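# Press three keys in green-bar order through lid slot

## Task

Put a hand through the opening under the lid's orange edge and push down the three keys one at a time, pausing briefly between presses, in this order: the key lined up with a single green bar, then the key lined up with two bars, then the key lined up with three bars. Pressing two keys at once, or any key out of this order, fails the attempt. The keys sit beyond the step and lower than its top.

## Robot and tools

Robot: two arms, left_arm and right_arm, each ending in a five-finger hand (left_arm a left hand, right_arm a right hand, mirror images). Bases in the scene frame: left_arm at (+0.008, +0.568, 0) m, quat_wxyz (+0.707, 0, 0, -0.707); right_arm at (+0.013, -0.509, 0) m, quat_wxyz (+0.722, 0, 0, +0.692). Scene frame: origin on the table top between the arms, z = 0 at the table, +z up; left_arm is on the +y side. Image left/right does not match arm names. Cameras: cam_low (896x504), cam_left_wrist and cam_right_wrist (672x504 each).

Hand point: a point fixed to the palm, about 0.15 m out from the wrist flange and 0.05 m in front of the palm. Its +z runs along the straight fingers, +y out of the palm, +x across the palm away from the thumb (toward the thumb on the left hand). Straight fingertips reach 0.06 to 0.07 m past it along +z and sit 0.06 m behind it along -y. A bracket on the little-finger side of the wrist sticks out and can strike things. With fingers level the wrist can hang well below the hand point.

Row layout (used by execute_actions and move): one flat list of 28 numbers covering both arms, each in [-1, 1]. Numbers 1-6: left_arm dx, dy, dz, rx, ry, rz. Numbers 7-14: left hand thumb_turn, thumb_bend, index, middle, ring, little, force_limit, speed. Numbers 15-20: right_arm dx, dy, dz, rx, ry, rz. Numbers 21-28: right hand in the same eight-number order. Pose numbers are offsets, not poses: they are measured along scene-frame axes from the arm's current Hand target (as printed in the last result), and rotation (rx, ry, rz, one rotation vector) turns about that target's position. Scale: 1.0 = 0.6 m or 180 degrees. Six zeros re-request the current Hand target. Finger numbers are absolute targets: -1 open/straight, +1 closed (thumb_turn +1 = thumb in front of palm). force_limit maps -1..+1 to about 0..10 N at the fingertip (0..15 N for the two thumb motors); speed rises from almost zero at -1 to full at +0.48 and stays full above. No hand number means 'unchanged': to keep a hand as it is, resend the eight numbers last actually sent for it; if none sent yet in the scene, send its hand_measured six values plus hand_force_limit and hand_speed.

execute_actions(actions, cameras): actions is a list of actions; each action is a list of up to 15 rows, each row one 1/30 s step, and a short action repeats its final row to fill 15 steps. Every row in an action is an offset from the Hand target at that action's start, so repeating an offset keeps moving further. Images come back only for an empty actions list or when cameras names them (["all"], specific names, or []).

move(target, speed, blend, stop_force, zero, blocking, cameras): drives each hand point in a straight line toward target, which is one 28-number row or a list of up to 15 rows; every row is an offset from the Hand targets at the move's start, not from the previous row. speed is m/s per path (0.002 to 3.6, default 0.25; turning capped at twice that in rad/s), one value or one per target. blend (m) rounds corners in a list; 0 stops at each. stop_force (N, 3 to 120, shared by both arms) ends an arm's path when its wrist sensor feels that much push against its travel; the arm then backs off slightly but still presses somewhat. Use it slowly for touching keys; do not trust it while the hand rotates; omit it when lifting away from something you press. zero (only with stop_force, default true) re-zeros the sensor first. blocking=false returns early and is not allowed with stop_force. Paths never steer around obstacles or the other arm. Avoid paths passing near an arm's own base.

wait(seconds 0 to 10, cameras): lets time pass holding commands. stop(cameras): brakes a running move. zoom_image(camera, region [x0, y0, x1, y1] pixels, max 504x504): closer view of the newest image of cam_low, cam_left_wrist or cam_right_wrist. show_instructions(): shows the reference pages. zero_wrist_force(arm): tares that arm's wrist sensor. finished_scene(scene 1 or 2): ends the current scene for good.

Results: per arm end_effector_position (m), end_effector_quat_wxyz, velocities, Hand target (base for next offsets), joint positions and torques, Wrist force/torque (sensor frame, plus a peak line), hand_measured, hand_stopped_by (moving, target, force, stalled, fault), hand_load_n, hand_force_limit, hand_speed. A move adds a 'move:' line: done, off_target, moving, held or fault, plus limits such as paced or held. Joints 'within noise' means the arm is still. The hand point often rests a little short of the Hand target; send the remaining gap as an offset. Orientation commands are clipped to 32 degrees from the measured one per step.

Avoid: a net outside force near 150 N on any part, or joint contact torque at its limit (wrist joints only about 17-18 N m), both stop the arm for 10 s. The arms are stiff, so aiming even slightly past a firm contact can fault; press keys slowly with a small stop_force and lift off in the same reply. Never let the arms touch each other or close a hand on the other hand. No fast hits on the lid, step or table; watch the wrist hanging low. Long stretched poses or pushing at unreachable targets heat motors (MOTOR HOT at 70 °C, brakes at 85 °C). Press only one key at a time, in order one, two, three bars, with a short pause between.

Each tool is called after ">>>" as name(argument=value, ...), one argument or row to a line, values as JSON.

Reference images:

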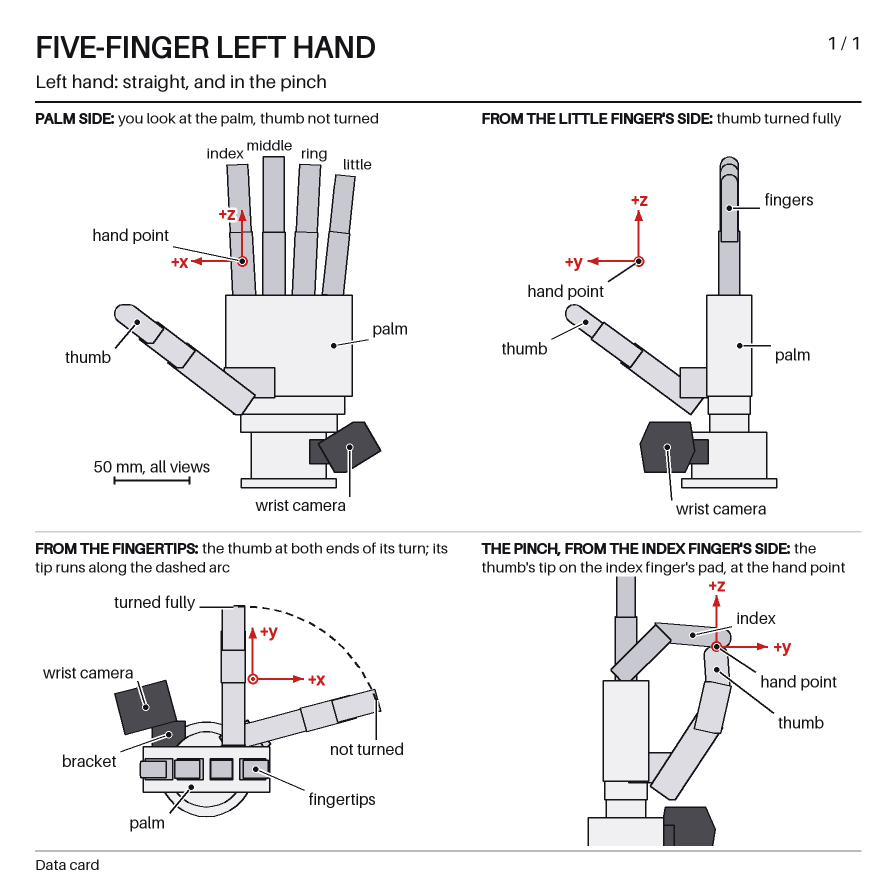

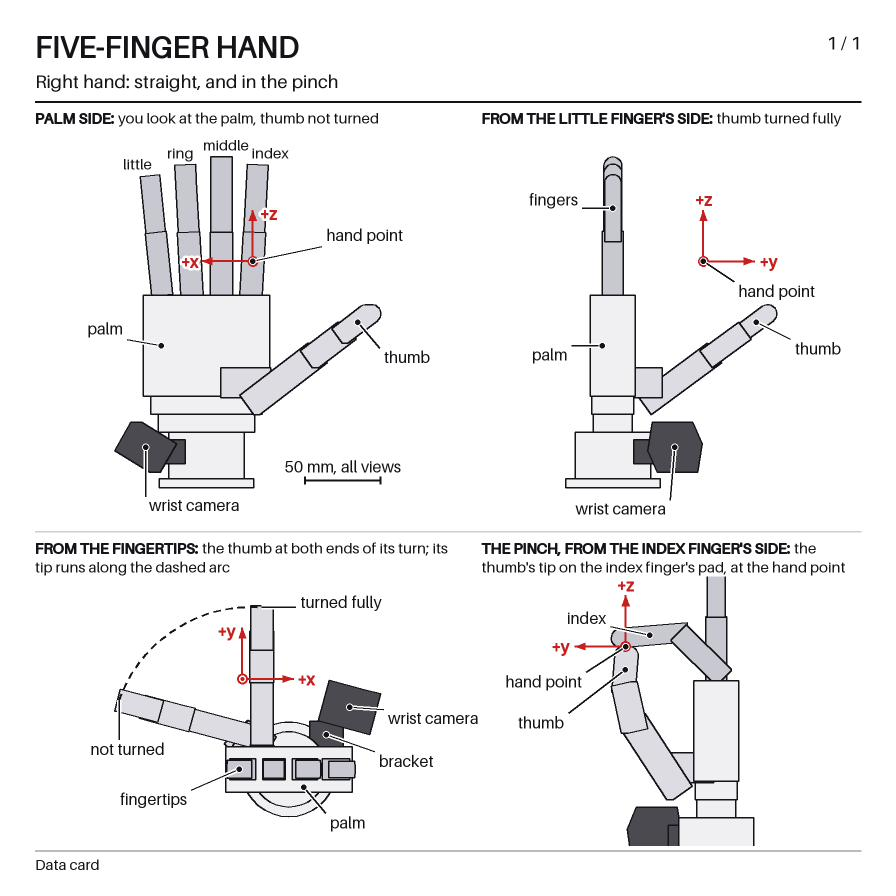

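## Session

>>> execute_actions(
  actions=[],
)

>>> zoom_image(
  camera="cam_low",
  region=[380, 150, 660, 350],
)

Scene clock: 0.00 s.
left_arm: end_effector_position=(+0.1248, +0.2974, +0.4842) hand_measured=(-1.000, -1.000, -1.000, -1.000, -1.000, -1.000) hand_load_n=(+0.0, +0.0, +0.0, +0.0, +0.0, +0.0) hand_stopped_by=(target, target, target, target, target, target) hand_force_limit=0.00 hand_speed=-0.80 end_effector_quat_wxyz=(+0.014, +0.941, -0.338, -0.010) | right_arm: end_effector_position=(+0.1298, -0.2490, +0.4732) hand_measured=(-1.000, -1.000, -1.000, -1.000, -1.000, -1.000) hand_load_n=(+0.0, +0.0, +0.0, +0.0, +0.0, +0.0) hand_stopped_by=(target, target, target, target, target, target) hand_force_limit=0.00 hand_speed=-0.80 end_effector_quat_wxyz=(-0.028, -0.336, +0.941, +0.003)
Joint positions: left_arm=[4.329 -1.427 -1.329 1.167 -1.541 1.877] | right_arm=[-1.167 -1.722 1.37 1.977 1.564 -1.895]
Joint velocities: within noise
Joint torques (N m): no reading
Motor temperatures (°C): left_arm=[28 32 35 38 37 45] | right_arm=[25 27 36 39 31 31]
Wrist force (N): no reading
Wrist torque (N m): no reading
Wrist force, peak (N): no reading
Hand target: left_arm +0.1248, +0.2974, +0.4842; +0.014, +0.941, -0.338, -0.010 | right_arm +0.1298, -0.2490, +0.4732; -0.028, -0.336, +0.941, +0.003

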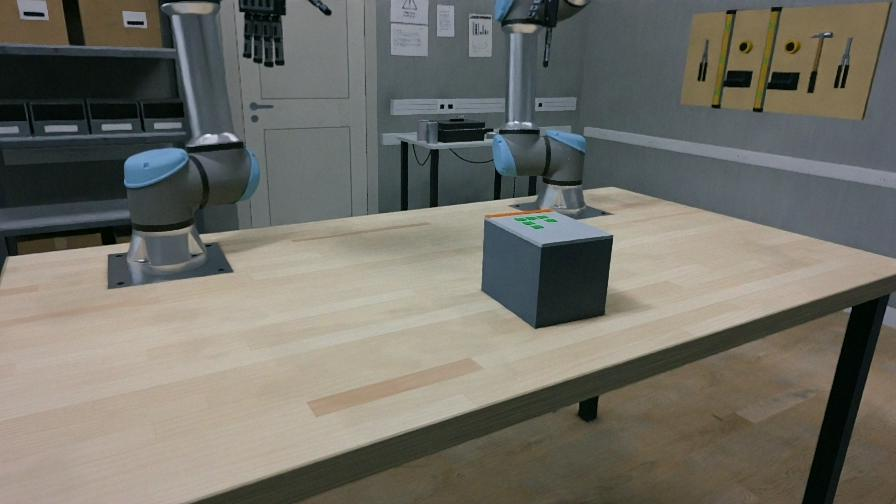

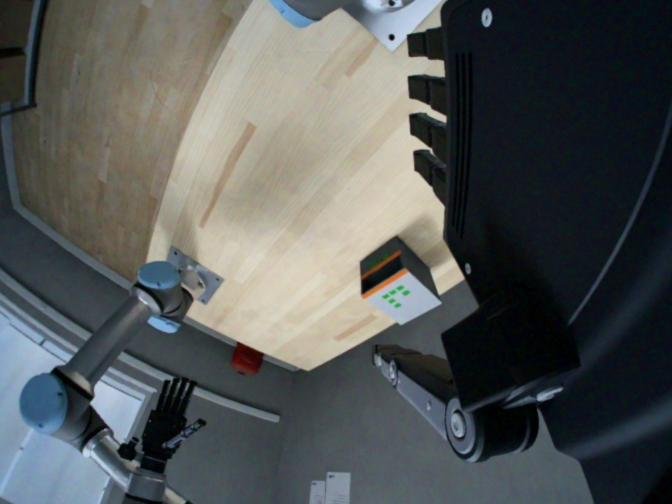

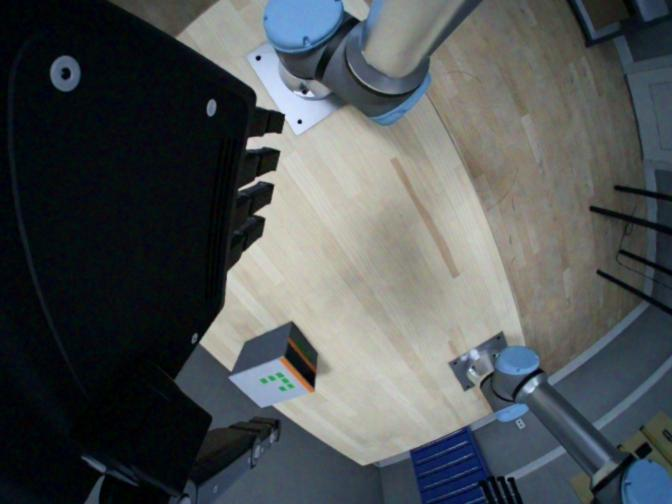

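Scaled by 1.800 from the camera's 896x504 image, which has a finer 1280x720 frame.

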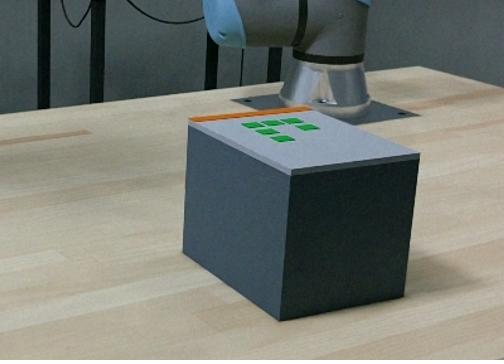

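>>> zoom_image(
  camera="cam_low",
  region=[470, 195, 630, 335],
)

>>> zoom_image(
  camera="cam_left_wrist",
  region=[340, 220, 460, 340],
)

>>> zoom_image(
  camera="cam_right_wrist",
  region=[215, 305, 335, 415],
)

Scaled by 3.150 from the camera's 896x504 image, which has a finer 1280x720 frame.

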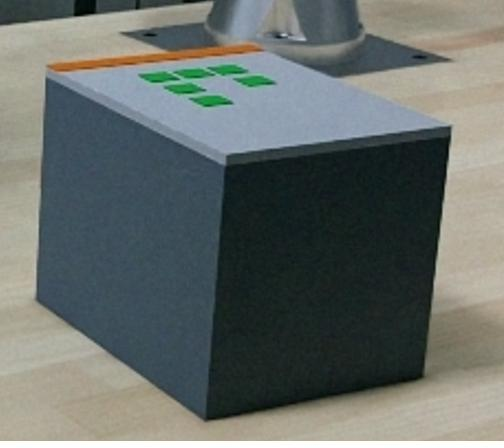

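Scaled by 4.200 from the camera's 672x504 image, which has a finer 960x720 frame.

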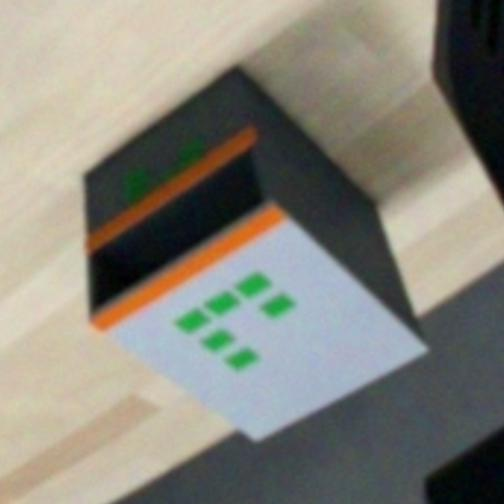

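Scaled by 4.200 from the camera's 672x504 image, which has a finer 960x720 frame.

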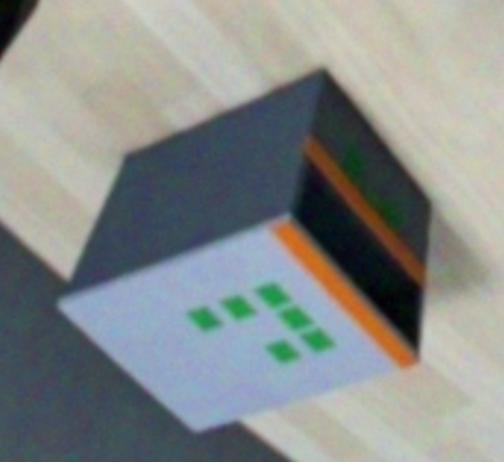

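>>> zoom_image(
  camera="cam_right_wrist",
  region=[0, 0, 336, 252],
)

>>> zoom_image(
  camera="cam_right_wrist",
  region=[0, 252, 336, 504],
)

>>> zoom_image(
  camera="cam_left_wrist",
  region=[336, 0, 672, 252],
)

>>> zoom_image(
  camera="cam_left_wrist",
  region=[336, 252, 672, 504],
)

Scaled by 1.500 from the camera's 672x504 image, which has a finer 960x720 frame.

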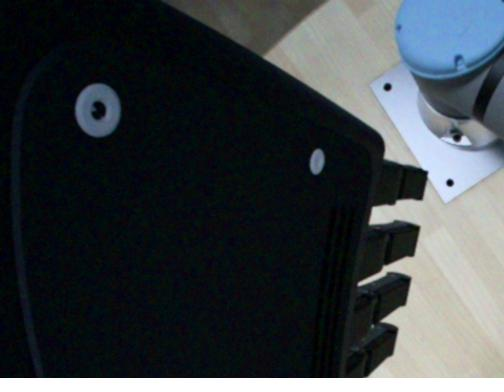

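Scaled by 1.500 from the camera's 672x504 image, which has a finer 960x720 frame.

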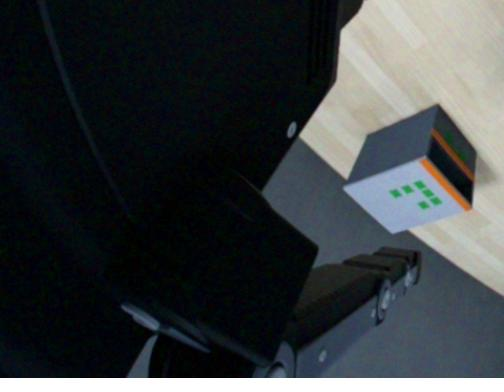

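Scaled by 1.500 from the camera's 672x504 image, which has a finer 960x720 frame.

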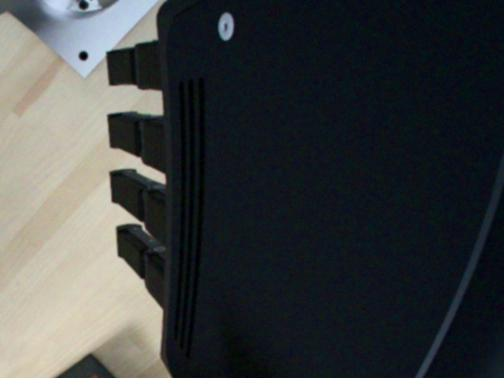

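Scaled by 1.500 from the camera's 672x504 image, which has a finer 960x720 frame.

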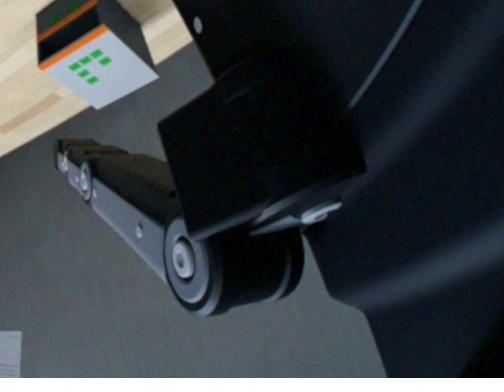

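>>> move(
  target=[0.2087,-0.2457,-0.2237,0.2024,-0.4807,-0.2373,-1,-1,-1,-1,-1,-1,0.0,-0.8, 0.2837,0.12,-0.3253,0.0533,-0.0691,0.0659,-1,-1,-1,-1,-1,-1,0.0,-0.8],
  speed=0.3,
  cameras=["all"],
)

Scene clock: 8.80 s.
left_arm: end_effector_position=(+0.2500, +0.1500, +0.3500) hand_measured=(-1.000, -1.000, -1.000, -1.000, -1.000, -1.000) hand_load_n=(-0.5, +0.0, +0.0, +0.0, +0.0, +0.0) hand_stopped_by=(target, target, target, target, target, target) hand_force_limit=0.00 hand_speed=-0.80 end_effector_quat_wxyz=(+0.477, -0.486, +0.522, -0.514) | right_arm: end_effector_position=(+0.3000, -0.1770, +0.2781) hand_measured=(-1.000, -1.000, -1.000, -1.000, -1.000, -1.000) hand_load_n=(+0.0, +0.0, +0.0, +0.0, +0.0, +0.0) hand_stopped_by=(target, target, target, target, target, target) hand_force_limit=0.00 hand_speed=-0.80 end_effector_quat_wxyz=(+0.102, -0.431, +0.896, +0.042)
Joint positions: left_arm=[3.5 -1.482 -1.844 3.286 -2.709 3.104] | right_arm=[-1.216 -1.466 1.594 1.251 1.46 -2.144]
Joint torques (N m): left_arm=[8.87 29.62 8.68 3.08 1.81 1.47] | right_arm=[-7.84 -4.53 -2.53 0.11 -2.23 -1.65]
Wrist force (N): left_arm=[-0.8 -1.0 -0.9] | right_arm=[-0.1 -0.4 -0.1]
Wrist torque (N m): left_arm=[0.20 0.16 0.01] | right_arm=[0.01 -0.06 0.02]
Wrist force, peak (N): left_arm=[-1.3 -0.5 -1.3] | right_arm=[-0.8 -0.5 -0.2]
Hand target: left_arm +0.2500, +0.1500, +0.3500; +0.477, -0.485, +0.522, -0.514 | right_arm +0.3000, -0.1770, +0.2781; +0.102, -0.431, +0.896, +0.042
Off the commanded pose: left_arm 0.000 m, 0 deg | right_arm 0.000 m, 0 deg.
move: done

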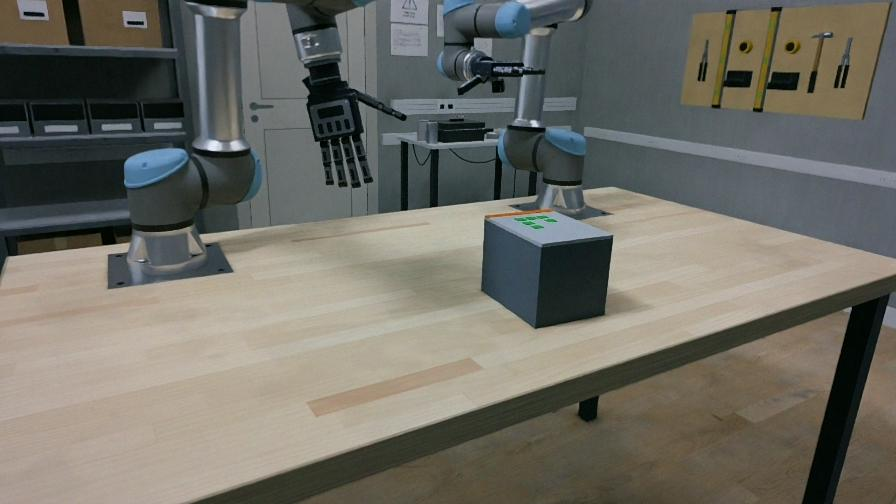

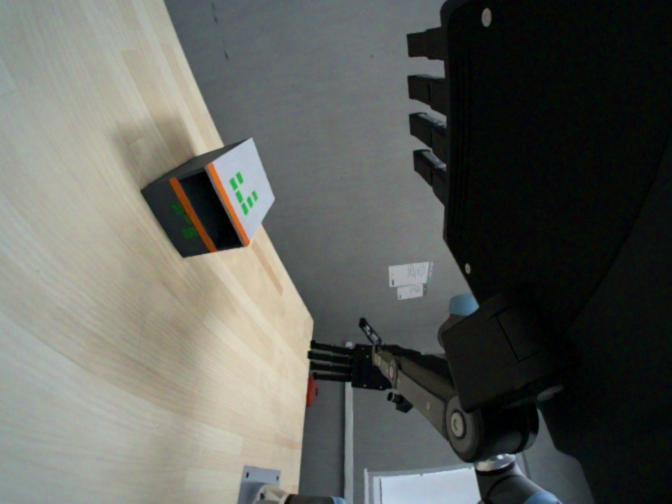

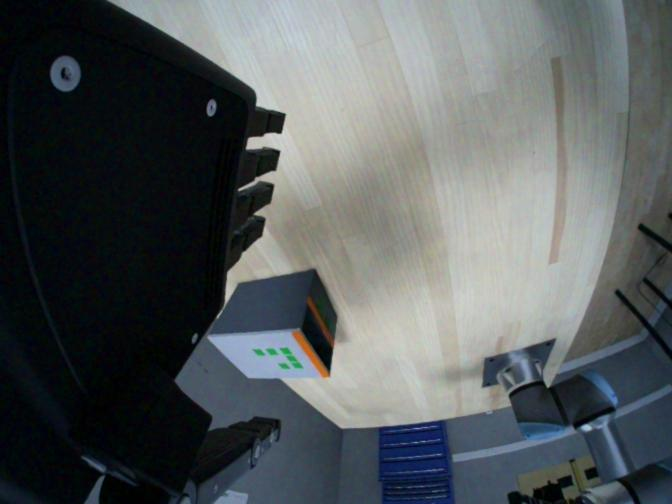

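>>> move(
  target=[0.0667,-0.15,-0.4167,0,0,0,-1,-1,-1,-1,-1,-1,0.0,-0.8, 0,0,0,0,0,0,-1,-1,-1,-1,-1,-1,0.0,-0.8],
  speed=0.25,
  cameras=["all"],
)

>>> zoom_image(
  camera="cam_right_wrist",
  region=[210, 220, 460, 408],
)

>>> zoom_image(
  camera="cam_left_wrist",
  region=[250, 0, 500, 190],
)

>>> zoom_image(
  camera="cam_low",
  region=[440, 120, 640, 270],
)

Scene clock: 10.90 s.
left_arm: end_effector_position=(+0.2900, +0.0600, +0.1000) hand_measured=(-1.000, -1.000, -1.000, -1.000, -1.000, -1.000) hand_load_n=(+0.0, +0.0, +0.0, +0.0, +0.0, +0.0) hand_stopped_by=(target, target, target, target, target, target) hand_force_limit=0.00 hand_speed=-0.80 end_effector_quat_wxyz=(+0.477, -0.486, +0.522, -0.514) | right_arm: end_effector_position=(+0.3000, -0.1770, +0.2781) hand_measured=(-1.000, -1.000, -1.000, -1.000, -1.000, -1.000) hand_load_n=(+0.0, +0.0, +0.0, +0.0, +0.0, +0.0) hand_stopped_by=(target, target, target, target, target, target) hand_force_limit=0.00 hand_speed=-0.80 end_effector_quat_wxyz=(+0.102, -0.431, +0.896, +0.042)
Joint positions: left_arm=[3.514 -1.996 -1.961 3.919 -2.696 3.105] | right_arm=[-1.216 -1.466 1.594 1.251 1.46 -2.144]
Joint torques (N m): left_arm=[8.72 11.47 27.1 3.1 -1.33 2.02] | right_arm=[-9.52 -4.98 -2.29 0.18 -2.19 -1.59]
Wrist force (N): left_arm=[-0.6 -0.7 -0.8] | right_arm=[-0.2 -0.3 -0.3]
Wrist torque (N m): left_arm=[0.23 0.11 0.01] | right_arm=[0.04 -0.03 0.02]
Wrist force, peak (N): left_arm=[-1.1 -2.6 -1.0] | right_arm=[-0.7 -0.5 -0.2]
Hand target: left_arm +0.2900, +0.0600, +0.1000; +0.477, -0.485, +0.522, -0.514 | right_arm +0.3000, -0.1770, +0.2781; +0.102, -0.431, +0.896, +0.042
Off the commanded pose: left_arm 0.000 m, 0 deg | right_arm 0.000 m, 0 deg.
move: done

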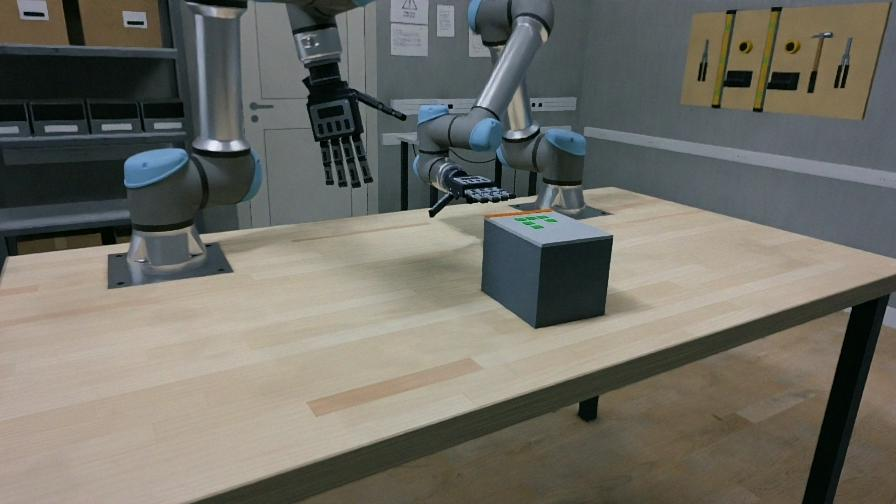

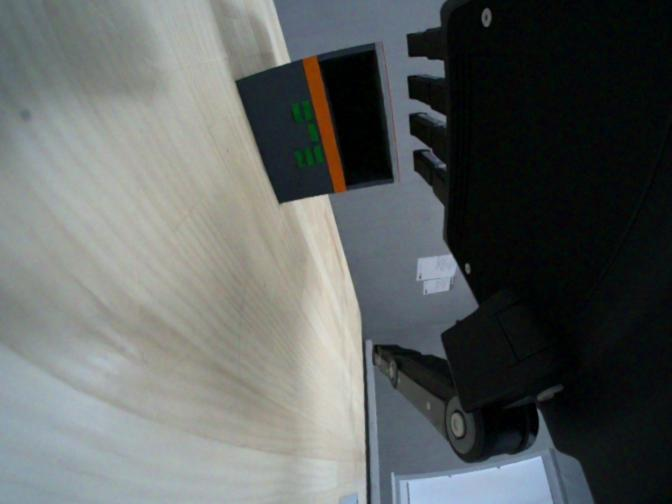

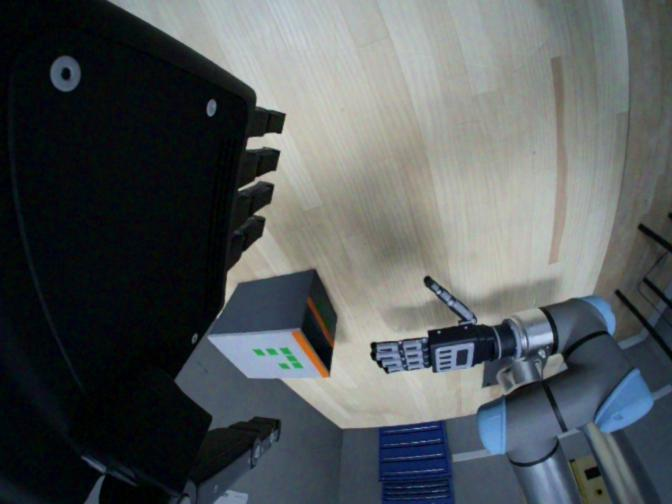

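Scaled by 2.016 from the camera's 672x504 image, which has a finer 960x720 frame.

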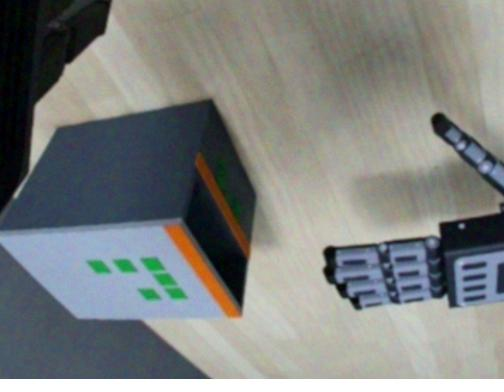

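Scaled by 2.016 from the camera's 672x504 image, which has a finer 960x720 frame.

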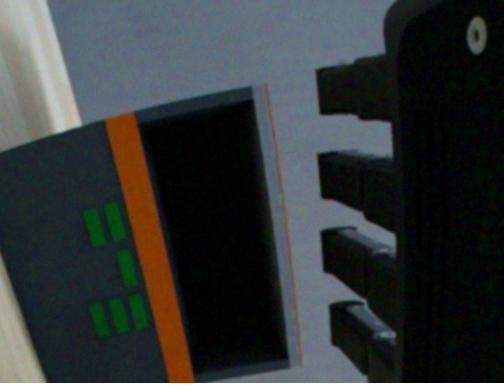

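Scaled by 2.520 from the camera's 896x504 image, which has a finer 1280x720 frame.

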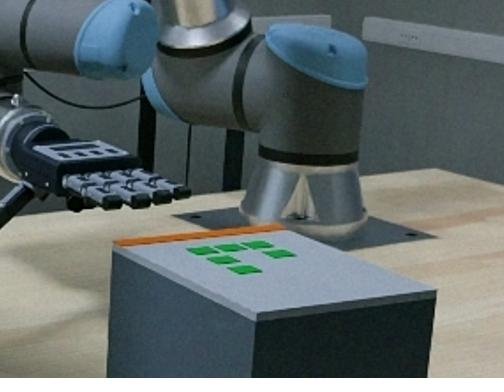

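>>> move(
  target=[0,0,0,0,0,0,-1,-1,-1,0,0,0,-0.4,0.2, 0,0,0,0,0,0,-1,-1,-1,-1,-1,-1,0.0,-0.8],
  speed=0.25,
  cameras=["cam_left_wrist"],
)

>>> zoom_image(
  camera="cam_left_wrist",
  region=[250, 0, 500, 190],
)

Scene clock: 11.77 s.
left_arm: end_effector_position=(+0.2900, +0.0600, +0.1000) hand_measured=(-1.000, -1.000, -1.000, +0.000, +0.000, +0.000) hand_load_n=(+0.0, +0.0, -0.5, +0.0, +0.0, +0.0) hand_stopped_by=(target, target, target, target, target, target) hand_force_limit=-0.40 hand_speed=0.20 end_effector_quat_wxyz=(+0.477, -0.485, +0.522, -0.514) | right_arm: end_effector_position=(+0.3000, -0.1770, +0.2781) hand_measured=(-1.000, -1.000, -1.000, -1.000, -1.000, -1.000) hand_load_n=(+0.0, +0.0, +0.0, +0.0, +0.0, +0.0) hand_stopped_by=(target, target, target, target, target, target) hand_force_limit=0.00 hand_speed=-0.80 end_effector_quat_wxyz=(+0.102, -0.431, +0.896, +0.042)
Joint positions: left_arm=[3.514 -1.997 -1.961 3.919 -2.696 3.105] | right_arm=[-1.216 -1.466 1.594 1.251 1.46 -2.144]
Joint torques (N m): left_arm=[6.61 13.87 24.9 2.79 -1.63 1.83] | right_arm=[-9.04 -4.75 -1.7 0.17 -2.11 -1.68]
Wrist force (N): left_arm=[-0.6 -0.5 -1.1] | right_arm=[-0.3 -0.4 -0.1]
Wrist torque (N m): left_arm=[0.27 0.09 0.01] | right_arm=[0.01 -0.03 0.01]
Wrist force, peak (N): left_arm=[-0.4 -0.9 -1.0] | right_arm=[-0.7 -0.6 -0.1]
Hand target: left_arm +0.2900, +0.0600, +0.1000; +0.477, -0.485, +0.522, -0.514 | right_arm +0.3000, -0.1770, +0.2781; +0.102, -0.431, +0.896, +0.042
Off the commanded pose: left_arm 0.000 m, 0 deg | right_arm 0.000 m, 0 deg.
move: done
Images, in order (width x height): cam_left_wrist 672x504.

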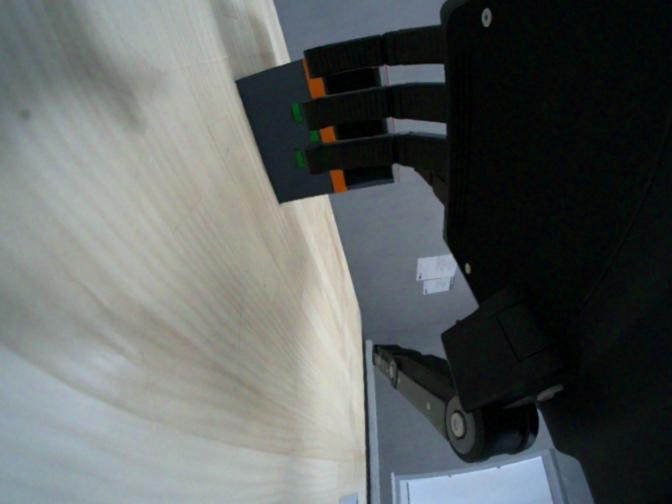

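Scaled by 2.016 from the camera's 672x504 image, which has a finer 960x720 frame.

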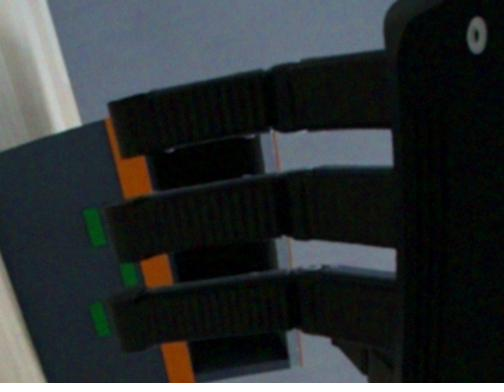

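>>> move(
  target=[0.0502,-0.0538,-0.0613,0,0,0,-1,-1,-1,-1,-1,-1,-0.4,0.2, 0,0,0,0,0,0,-1,-1,-1,-1,-1,-1,0.0,-0.8],
  speed=0.12,
  cameras=["all"],
)

>>> zoom_image(
  camera="cam_left_wrist",
  region=[240, 0, 490, 190],
)

>>> zoom_image(
  camera="cam_low",
  region=[440, 120, 640, 270],
)

>>> zoom_image(
  camera="cam_right_wrist",
  region=[210, 240, 460, 400],
)

Scene clock: 13.60 s.
left_arm: end_effector_position=(+0.3201, +0.0278, +0.0633) hand_measured=(-1.000, -1.000, -1.000, -1.000, -1.000, -1.000) hand_load_n=(-0.5, +0.0, +0.0, +0.0, +0.0, +0.0) hand_stopped_by=(target, target, target, target, target, target) hand_force_limit=-0.40 hand_speed=0.20 end_effector_quat_wxyz=(+0.477, -0.485, +0.522, -0.514) | right_arm: end_effector_position=(+0.3000, -0.1770, +0.2781) hand_measured=(-1.000, -1.000, -1.000, -1.000, -1.000, -1.000) hand_load_n=(+0.0, +0.0, +0.0, +0.0, +0.0, +0.0) hand_stopped_by=(target, target, target, target, target, target) hand_force_limit=0.00 hand_speed=-0.80 end_effector_quat_wxyz=(+0.102, -0.431, +0.896, +0.042)
Joint positions: left_arm=[3.548 -2.126 -1.873 3.963 -2.662 3.108] | right_arm=[-1.216 -1.466 1.594 1.251 1.46 -2.144]
Joint torques (N m): left_arm=[8.34 16.77 27.32 2.92 1.78 1.54] | right_arm=[-8.91 -5.61 -2.01 0.17 -2.04 -1.66]
Wrist force (N): left_arm=[-0.5 -0.7 -1.1] | right_arm=[-0.3 -0.5 -0.2]
Wrist torque (N m): left_arm=[0.28 0.11 0.04] | right_arm=[0.01 -0.02 0.01]
Wrist force, peak (N): left_arm=[-0.6 -1.0 -1.4] | right_arm=[-0.7 -0.6 -0.2]
Hand target: left_arm +0.3201, +0.0277, +0.0632; +0.477, -0.485, +0.522, -0.514 | right_arm +0.3000, -0.1770, +0.2781; +0.102, -0.431, +0.896, +0.042
Off the commanded pose: left_arm 0.000 m, 0 deg | right_arm 0.000 m, 0 deg.
move: done

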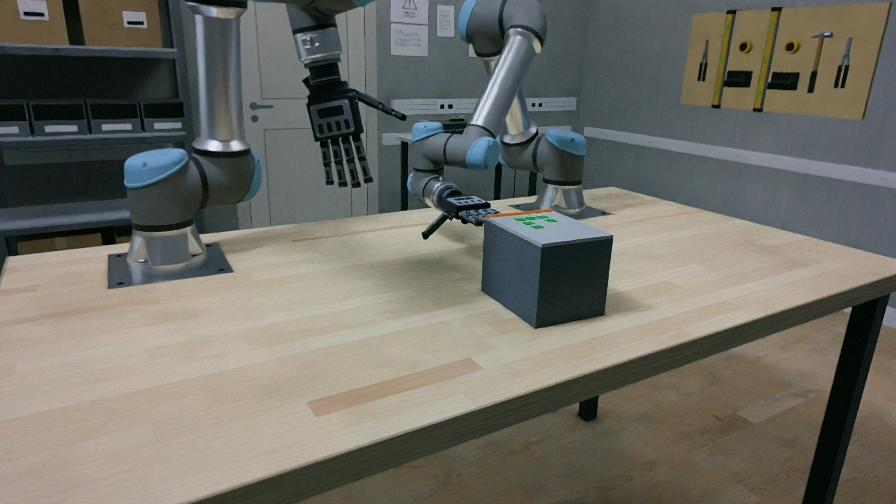

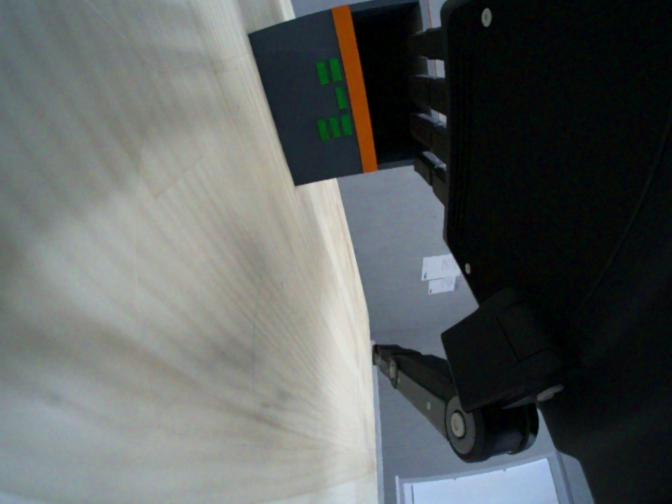

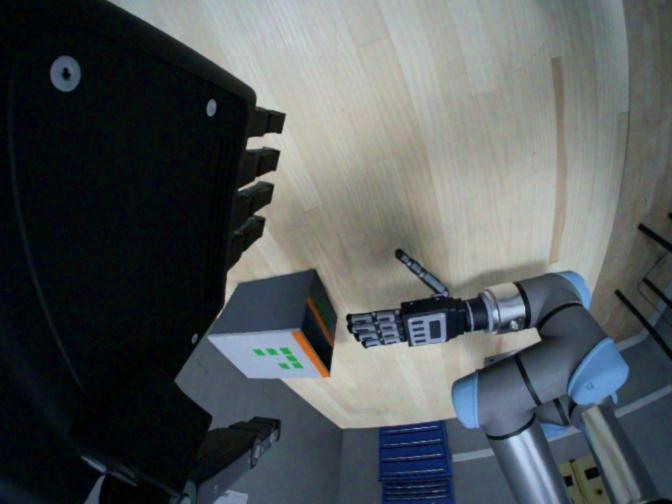

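Scaled by 2.016 from the camera's 672x504 image, which has a finer 960x720 frame.

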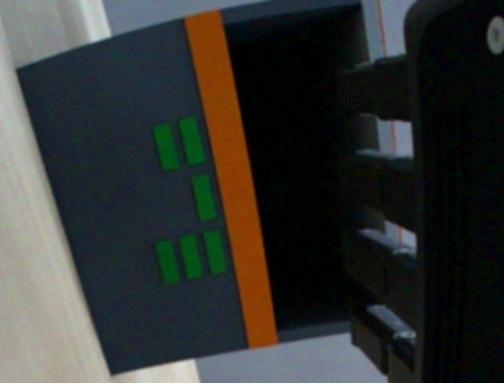

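Scaled by 2.520 from the camera's 896x504 image, which has a finer 1280x720 frame.

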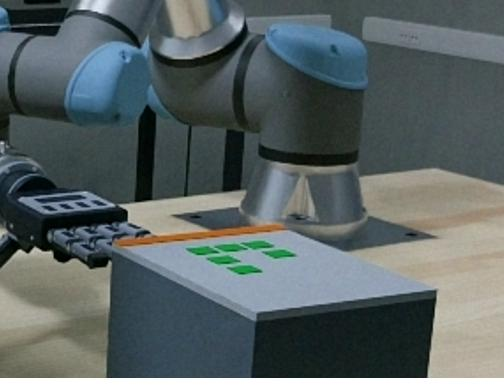

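Scaled by 2.016 from the camera's 672x504 image, which has a finer 960x720 frame.

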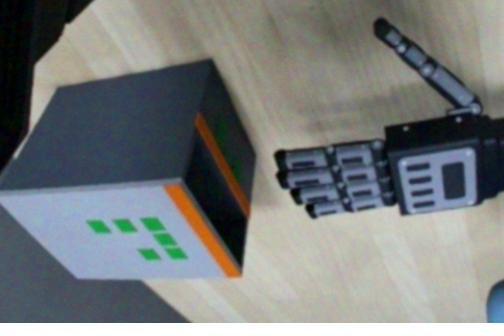

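>>> move(
  target=[
    [-0.0004,-0.005,0,0,0,0,-1,-1,-1,-1,-1,-1,-0.4,0.2, 0,0,0,0,0,0,-1,-1,-1,-1,-1,-1,0.0,-0.8],
    [0.2509,-0.0235,0,0,0,0,-1,-1,-1,-1,-1,-1,-0.4,0.2, 0,0,0,0,0,0,-1,-1,-1,-1,-1,-1,0.0,-0.8],
  ],
  speed=0.05,
  stop_force=5,
  cameras=["cam_left_wrist", "cam_right_wrist"],
)

Scene clock: 18.63 s.
left_arm: end_effector_position=(+0.4707, +0.0136, +0.0632) hand_measured=(-1.000, -1.000, -1.000, -1.000, -1.000, -1.000) hand_load_n=(+0.0, +0.0, +0.0, +0.0, +0.0, +0.0) hand_stopped_by=(target, target, target, target, target, target) hand_force_limit=-0.40 hand_speed=0.20 end_effector_quat_wxyz=(+0.477, -0.485, +0.522, -0.514) | right_arm: end_effector_position=(+0.3000, -0.1770, +0.2781) hand_measured=(-1.000, -1.000, -1.000, -1.000, -1.000, -1.000) hand_load_n=(+0.0, +0.0, +0.0, +0.0, +0.0, +0.0) hand_stopped_by=(target, target, target, target, target, target) hand_force_limit=0.00 hand_speed=-0.80 end_effector_quat_wxyz=(+0.102, -0.431, +0.896, +0.042)
Joint positions: left_arm=[3.792 -2.217 -1.701 3.893 -2.418 3.121] | right_arm=[-1.216 -1.466 1.594 1.251 1.46 -2.144]
Joint torques (N m): left_arm=[9.34 19.46 29.98 -2.14 1.86 0.14] | right_arm=[-8.89 -5.45 -1.92 0.16 -2.03 -1.61]
Wrist force (N): left_arm=[-0.7 -0.5 -1.2] | right_arm=[-0.4 -0.5 -0.3]
Wrist torque (N m): left_arm=[0.27 0.06 -0.02] | right_arm=[0.01 -0.01 0.00]
Wrist force, peak (N): left_arm=[-0.2 -1.0 -1.6] | right_arm=[-0.6 -0.6 -0.2]
Hand target: left_arm +0.4707, +0.0136, +0.0632; +0.477, -0.485, +0.522, -0.514 | right_arm +0.3000, -0.1770, +0.2781; +0.102, -0.431, +0.896, +0.042
Off the commanded pose: left_arm 0.000 m, 0 deg | right_arm 0.000 m, 0 deg.
move: done
Images, in order (width x height): cam_left_wrist 672x504, cam_right_wrist 672x504.

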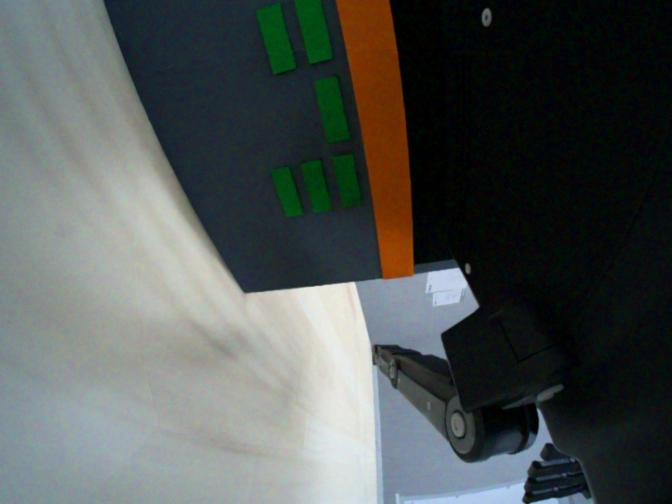

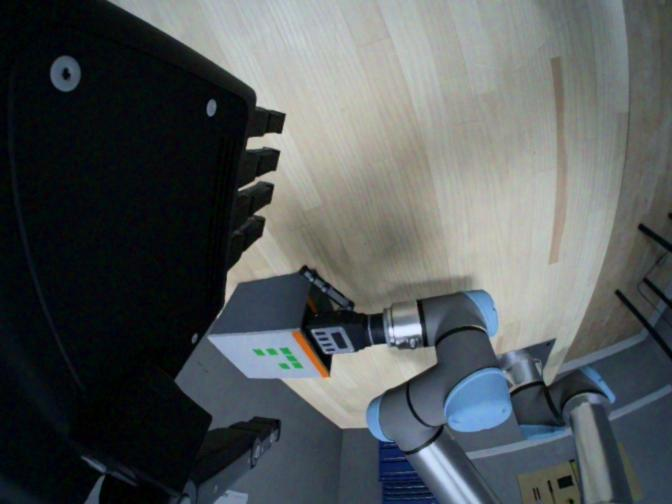

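>>> zoom_image(
  camera="cam_right_wrist",
  region=[260, 255, 420, 395],
)

Scaled by 3.150 from the camera's 672x504 image, which has a finer 960x720 frame.

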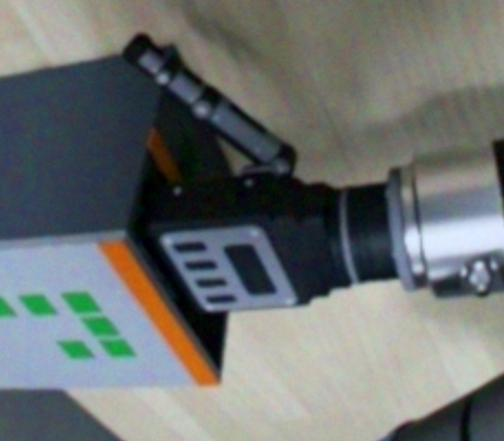

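>>> move(
  target=[
    [-0.0328,0.0108,0,0,0,0,-1,-1,-1,-1,-1,-1,-0.4,0.2, 0,0,0,0,0,0,-1,-1,-1,-1,-1,-1,0.0,-0.8],
    [0.0468,0.005,0,0,0,0,-1,-1,-1,-1,-1,-1,-0.4,0.2, 0,0,0,0,0,0,-1,-1,-1,-1,-1,-1,0.0,-0.8],
  ],
  speed=0.04,
  stop_force=5,
  cameras=["cam_left_wrist"],
)

>>> zoom_image(
  camera="cam_left_wrist",
  region=[240, 0, 490, 300],
)

Scene clock: 24.67 s.
left_arm: end_effector_position=(+0.4988, +0.0166, +0.0632) hand_measured=(-1.000, -1.000, -1.000, -1.000, -1.000, -1.000) hand_load_n=(+0.0, +0.0, +0.0, +0.0, +0.0, +0.0) hand_stopped_by=(target, target, target, target, target, target) hand_force_limit=-0.40 hand_speed=0.20 end_effector_quat_wxyz=(+0.477, -0.485, +0.522, -0.514) | right_arm: end_effector_position=(+0.3000, -0.1770, +0.2781) hand_measured=(-1.000, -1.000, -1.000, -1.000, -1.000, -1.000) hand_load_n=(+0.0, +0.0, +0.0, +0.0, +0.0, +0.0) hand_stopped_by=(target, target, target, target, target, target) hand_force_limit=0.00 hand_speed=-0.80 end_effector_quat_wxyz=(+0.102, -0.431, +0.896, +0.042)
Joint positions: left_arm=[3.836 -2.232 -1.672 3.88 -2.373 3.123] | right_arm=[-1.216 -1.466 1.594 1.251 1.46 -2.144]
Joint torques (N m): left_arm=[10.54 20.49 30.08 -1.85 1.96 0.63] | right_arm=[-8.29 -5.42 -2.75 0.23 -1.94 -1.55]
Wrist force (N): left_arm=[-0.1 -0.8 -1.1] | right_arm=[-0.4 -0.6 -0.2]
Wrist torque (N m): left_arm=[0.25 -0.01 0.02] | right_arm=[-0.01 0.00 0.00]
Wrist force, peak (N): left_arm=[-0.1 -0.8 -1.8] | right_arm=[-0.5 -0.6 -0.5]
Hand target: left_arm +0.4988, +0.0166, +0.0632; +0.477, -0.485, +0.522, -0.514 | right_arm +0.3000, -0.1770, +0.2781; +0.102, -0.431, +0.896, +0.042
Off the commanded pose: left_arm 0.000 m, 0 deg | right_arm 0.000 m, 0 deg.
move: done
Images, in order (width x height): cam_left_wrist 672x504.

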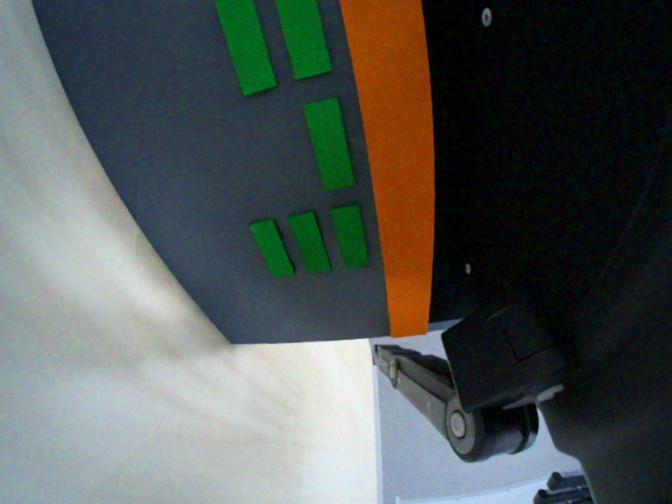

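Scaled by 1.680 from the camera's 672x504 image, which has a finer 960x720 frame.

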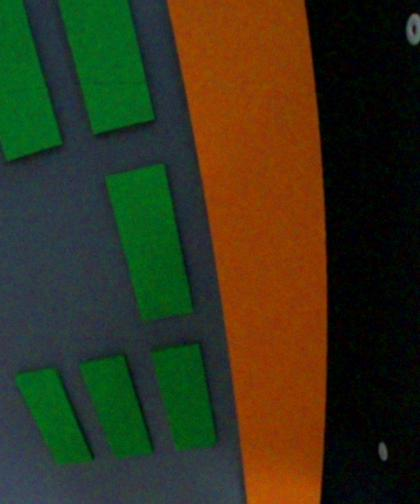

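>>> move(
  target=[
    [-0.133,0.0098,0,0,0,0,-1,-1,-1,-1,-1,-1,-0.4,0.2, 0,0,0,0,0,0,-1,-1,-1,-1,-1,-1,0.0,-0.8],
    [-0.083,0.0061,0,0,0,0,-1,-1,-1,-1,-1,-1,-0.4,0.2, 0,0,0,0,0,0,-1,-1,-1,-1,-1,-1,0.0,-0.8],
  ],
  speed=0.05,
  cameras=["cam_left_wrist"],
)

>>> zoom_image(
  camera="cam_left_wrist",
  region=[240, 0, 440, 240],
)

>>> move(
  target=[0.083,-0.0061,0,0,0,0,-1,-1,-1,-1,-1,-1,-0.4,0.2, 0,0,0,0,0,0,-1,-1,-1,-1,-1,-1,0.0,-0.8],
  speed=0.05,
  cameras=["cam_left_wrist"],
)

>>> zoom_image(
  camera="cam_left_wrist",
  region=[240, 0, 440, 300],
)

Scene clock: 30.40 s.
left_arm: end_effector_position=(+0.4488, +0.0203, +0.0632) hand_measured=(-1.000, -1.000, -1.000, -1.000, -1.000, -1.000) hand_load_n=(+0.0, +0.0, +0.0, +0.0, +0.0, +0.0) hand_stopped_by=(target, target, target, target, target, target) hand_force_limit=-0.40 hand_speed=0.20 end_effector_quat_wxyz=(+0.477, -0.485, +0.522, -0.514) | right_arm: end_effector_position=(+0.3000, -0.1770, +0.2781) hand_measured=(-1.000, -1.000, -1.000, -1.000, -1.000, -1.000) hand_load_n=(+0.0, +0.0, +0.0, +0.0, +0.0, +0.0) hand_stopped_by=(target, target, target, target, target, target) hand_force_limit=0.00 hand_speed=-0.80 end_effector_quat_wxyz=(+0.102, -0.431, +0.896, +0.042)
Joint positions: left_arm=[3.766 -2.192 -1.749 3.915 -2.444 3.12] | right_arm=[-1.216 -1.466 1.594 1.251 1.46 -2.144]
Joint torques (N m): left_arm=[6.95 15.64 28.1 -1.99 1.9 1.22] | right_arm=[-9.65 -5.25 -2.63 0.18 -1.9 -1.64]
Wrist force (N): left_arm=[-0.5 -0.5 -1.0] | right_arm=[-0.4 -0.4 -0.2]
Wrist torque (N m): left_arm=[0.25 0.05 -0.02] | right_arm=[0.01 -0.01 0.00]
Wrist force, peak (N): left_arm=[0.0 -0.9 -2.2] | right_arm=[-0.6 -0.5 -0.4]
Hand target: left_arm +0.4490, +0.0203, +0.0632; +0.477, -0.485, +0.522, -0.514 | right_arm +0.3000, -0.1770, +0.2781; +0.102, -0.431, +0.896, +0.042
Off the commanded pose: left_arm 0.000 m, 0 deg | right_arm 0.000 m, 0 deg.
move: done
Images, in order (width x height): cam_left_wrist 672x504.

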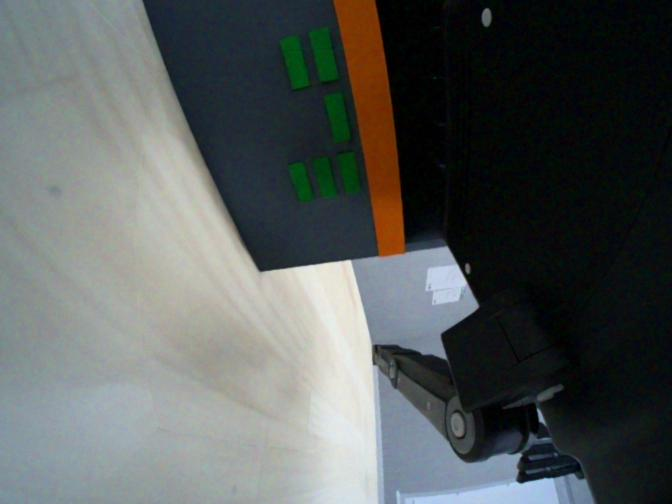

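Scaled by 2.100 from the camera's 672x504 image, which has a finer 960x720 frame.

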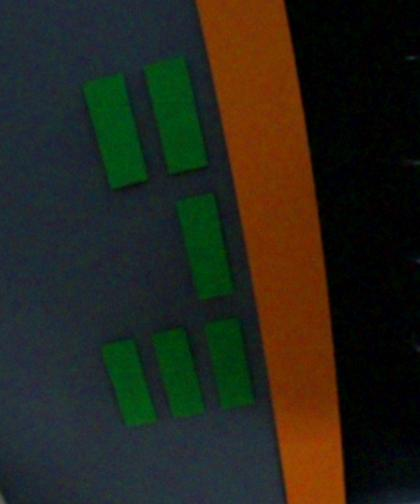

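Scene clock: 31.87 s.
left_arm: end_effector_position=(+0.4986, +0.0166, +0.0632) hand_measured=(-1.000, -1.000, -1.000, -1.000, -1.000, -1.000) hand_load_n=(+0.0, +0.0, +0.0, +0.0, +0.0, +0.0) hand_stopped_by=(target, target, target, target, target, target) hand_force_limit=-0.40 hand_speed=0.20 end_effector_quat_wxyz=(+0.477, -0.485, +0.522, -0.514) | right_arm: end_effector_position=(+0.3000, -0.1770, +0.2781) hand_measured=(-1.000, -1.000, -1.000, -1.000, -1.000, -1.000) hand_load_n=(+0.0, -0.5, +0.0, +0.0, +0.0, +0.0) hand_stopped_by=(target, target, target, target, target, target) hand_force_limit=0.00 hand_speed=-0.80 end_effector_quat_wxyz=(+0.102, -0.431, +0.896, +0.042)
Joint positions: left_arm=[3.836 -2.232 -1.672 3.88 -2.374 3.123] | right_arm=[-1.216 -1.466 1.594 1.251 1.46 -2.144]
Joint torques (N m): left_arm=[10.52 17.89 29.65 -1.81 1.74 1.59] | right_arm=[-8.39 -5.59 -3.35 0.15 -1.84 -1.61]
Wrist force (N): left_arm=[-0.4 -0.6 -1.2] | right_arm=[-0.3 -0.3 -0.2]
Wrist torque (N m): left_arm=[0.28 0.03 0.00] | right_arm=[0.03 -0.03 0.01]
Wrist force, peak (N): left_arm=[-0.7 -0.6 -1.4] | right_arm=[-0.5 -0.7 -0.3]
Hand target: left_arm +0.4988, +0.0166, +0.0632; +0.477, -0.485, +0.522, -0.514 | right_arm +0.3000, -0.1770, +0.2781; +0.102, -0.431, +0.896, +0.042
Off the commanded pose: left_arm 0.000 m, 0 deg | right_arm 0.000 m, 0 deg.
move: done
Images, in order (width x height): cam_left_wrist 672x504.

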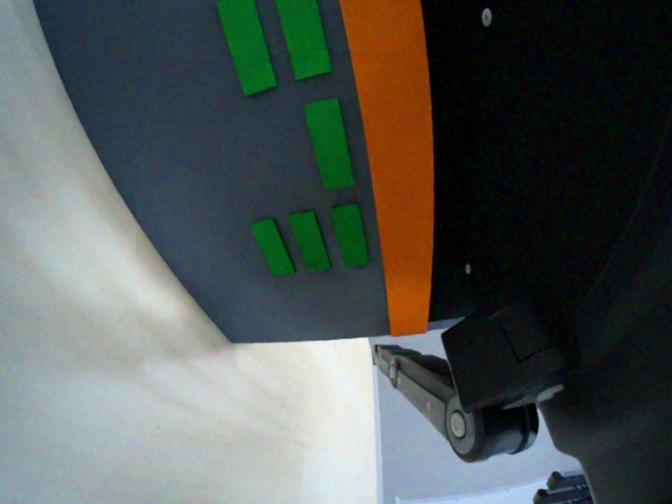

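Scaled by 1.680 from the camera's 672x504 image, which has a finer 960x720 frame.

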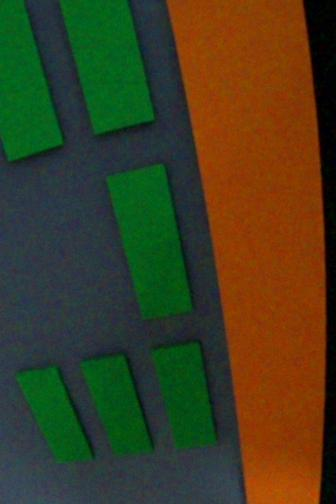

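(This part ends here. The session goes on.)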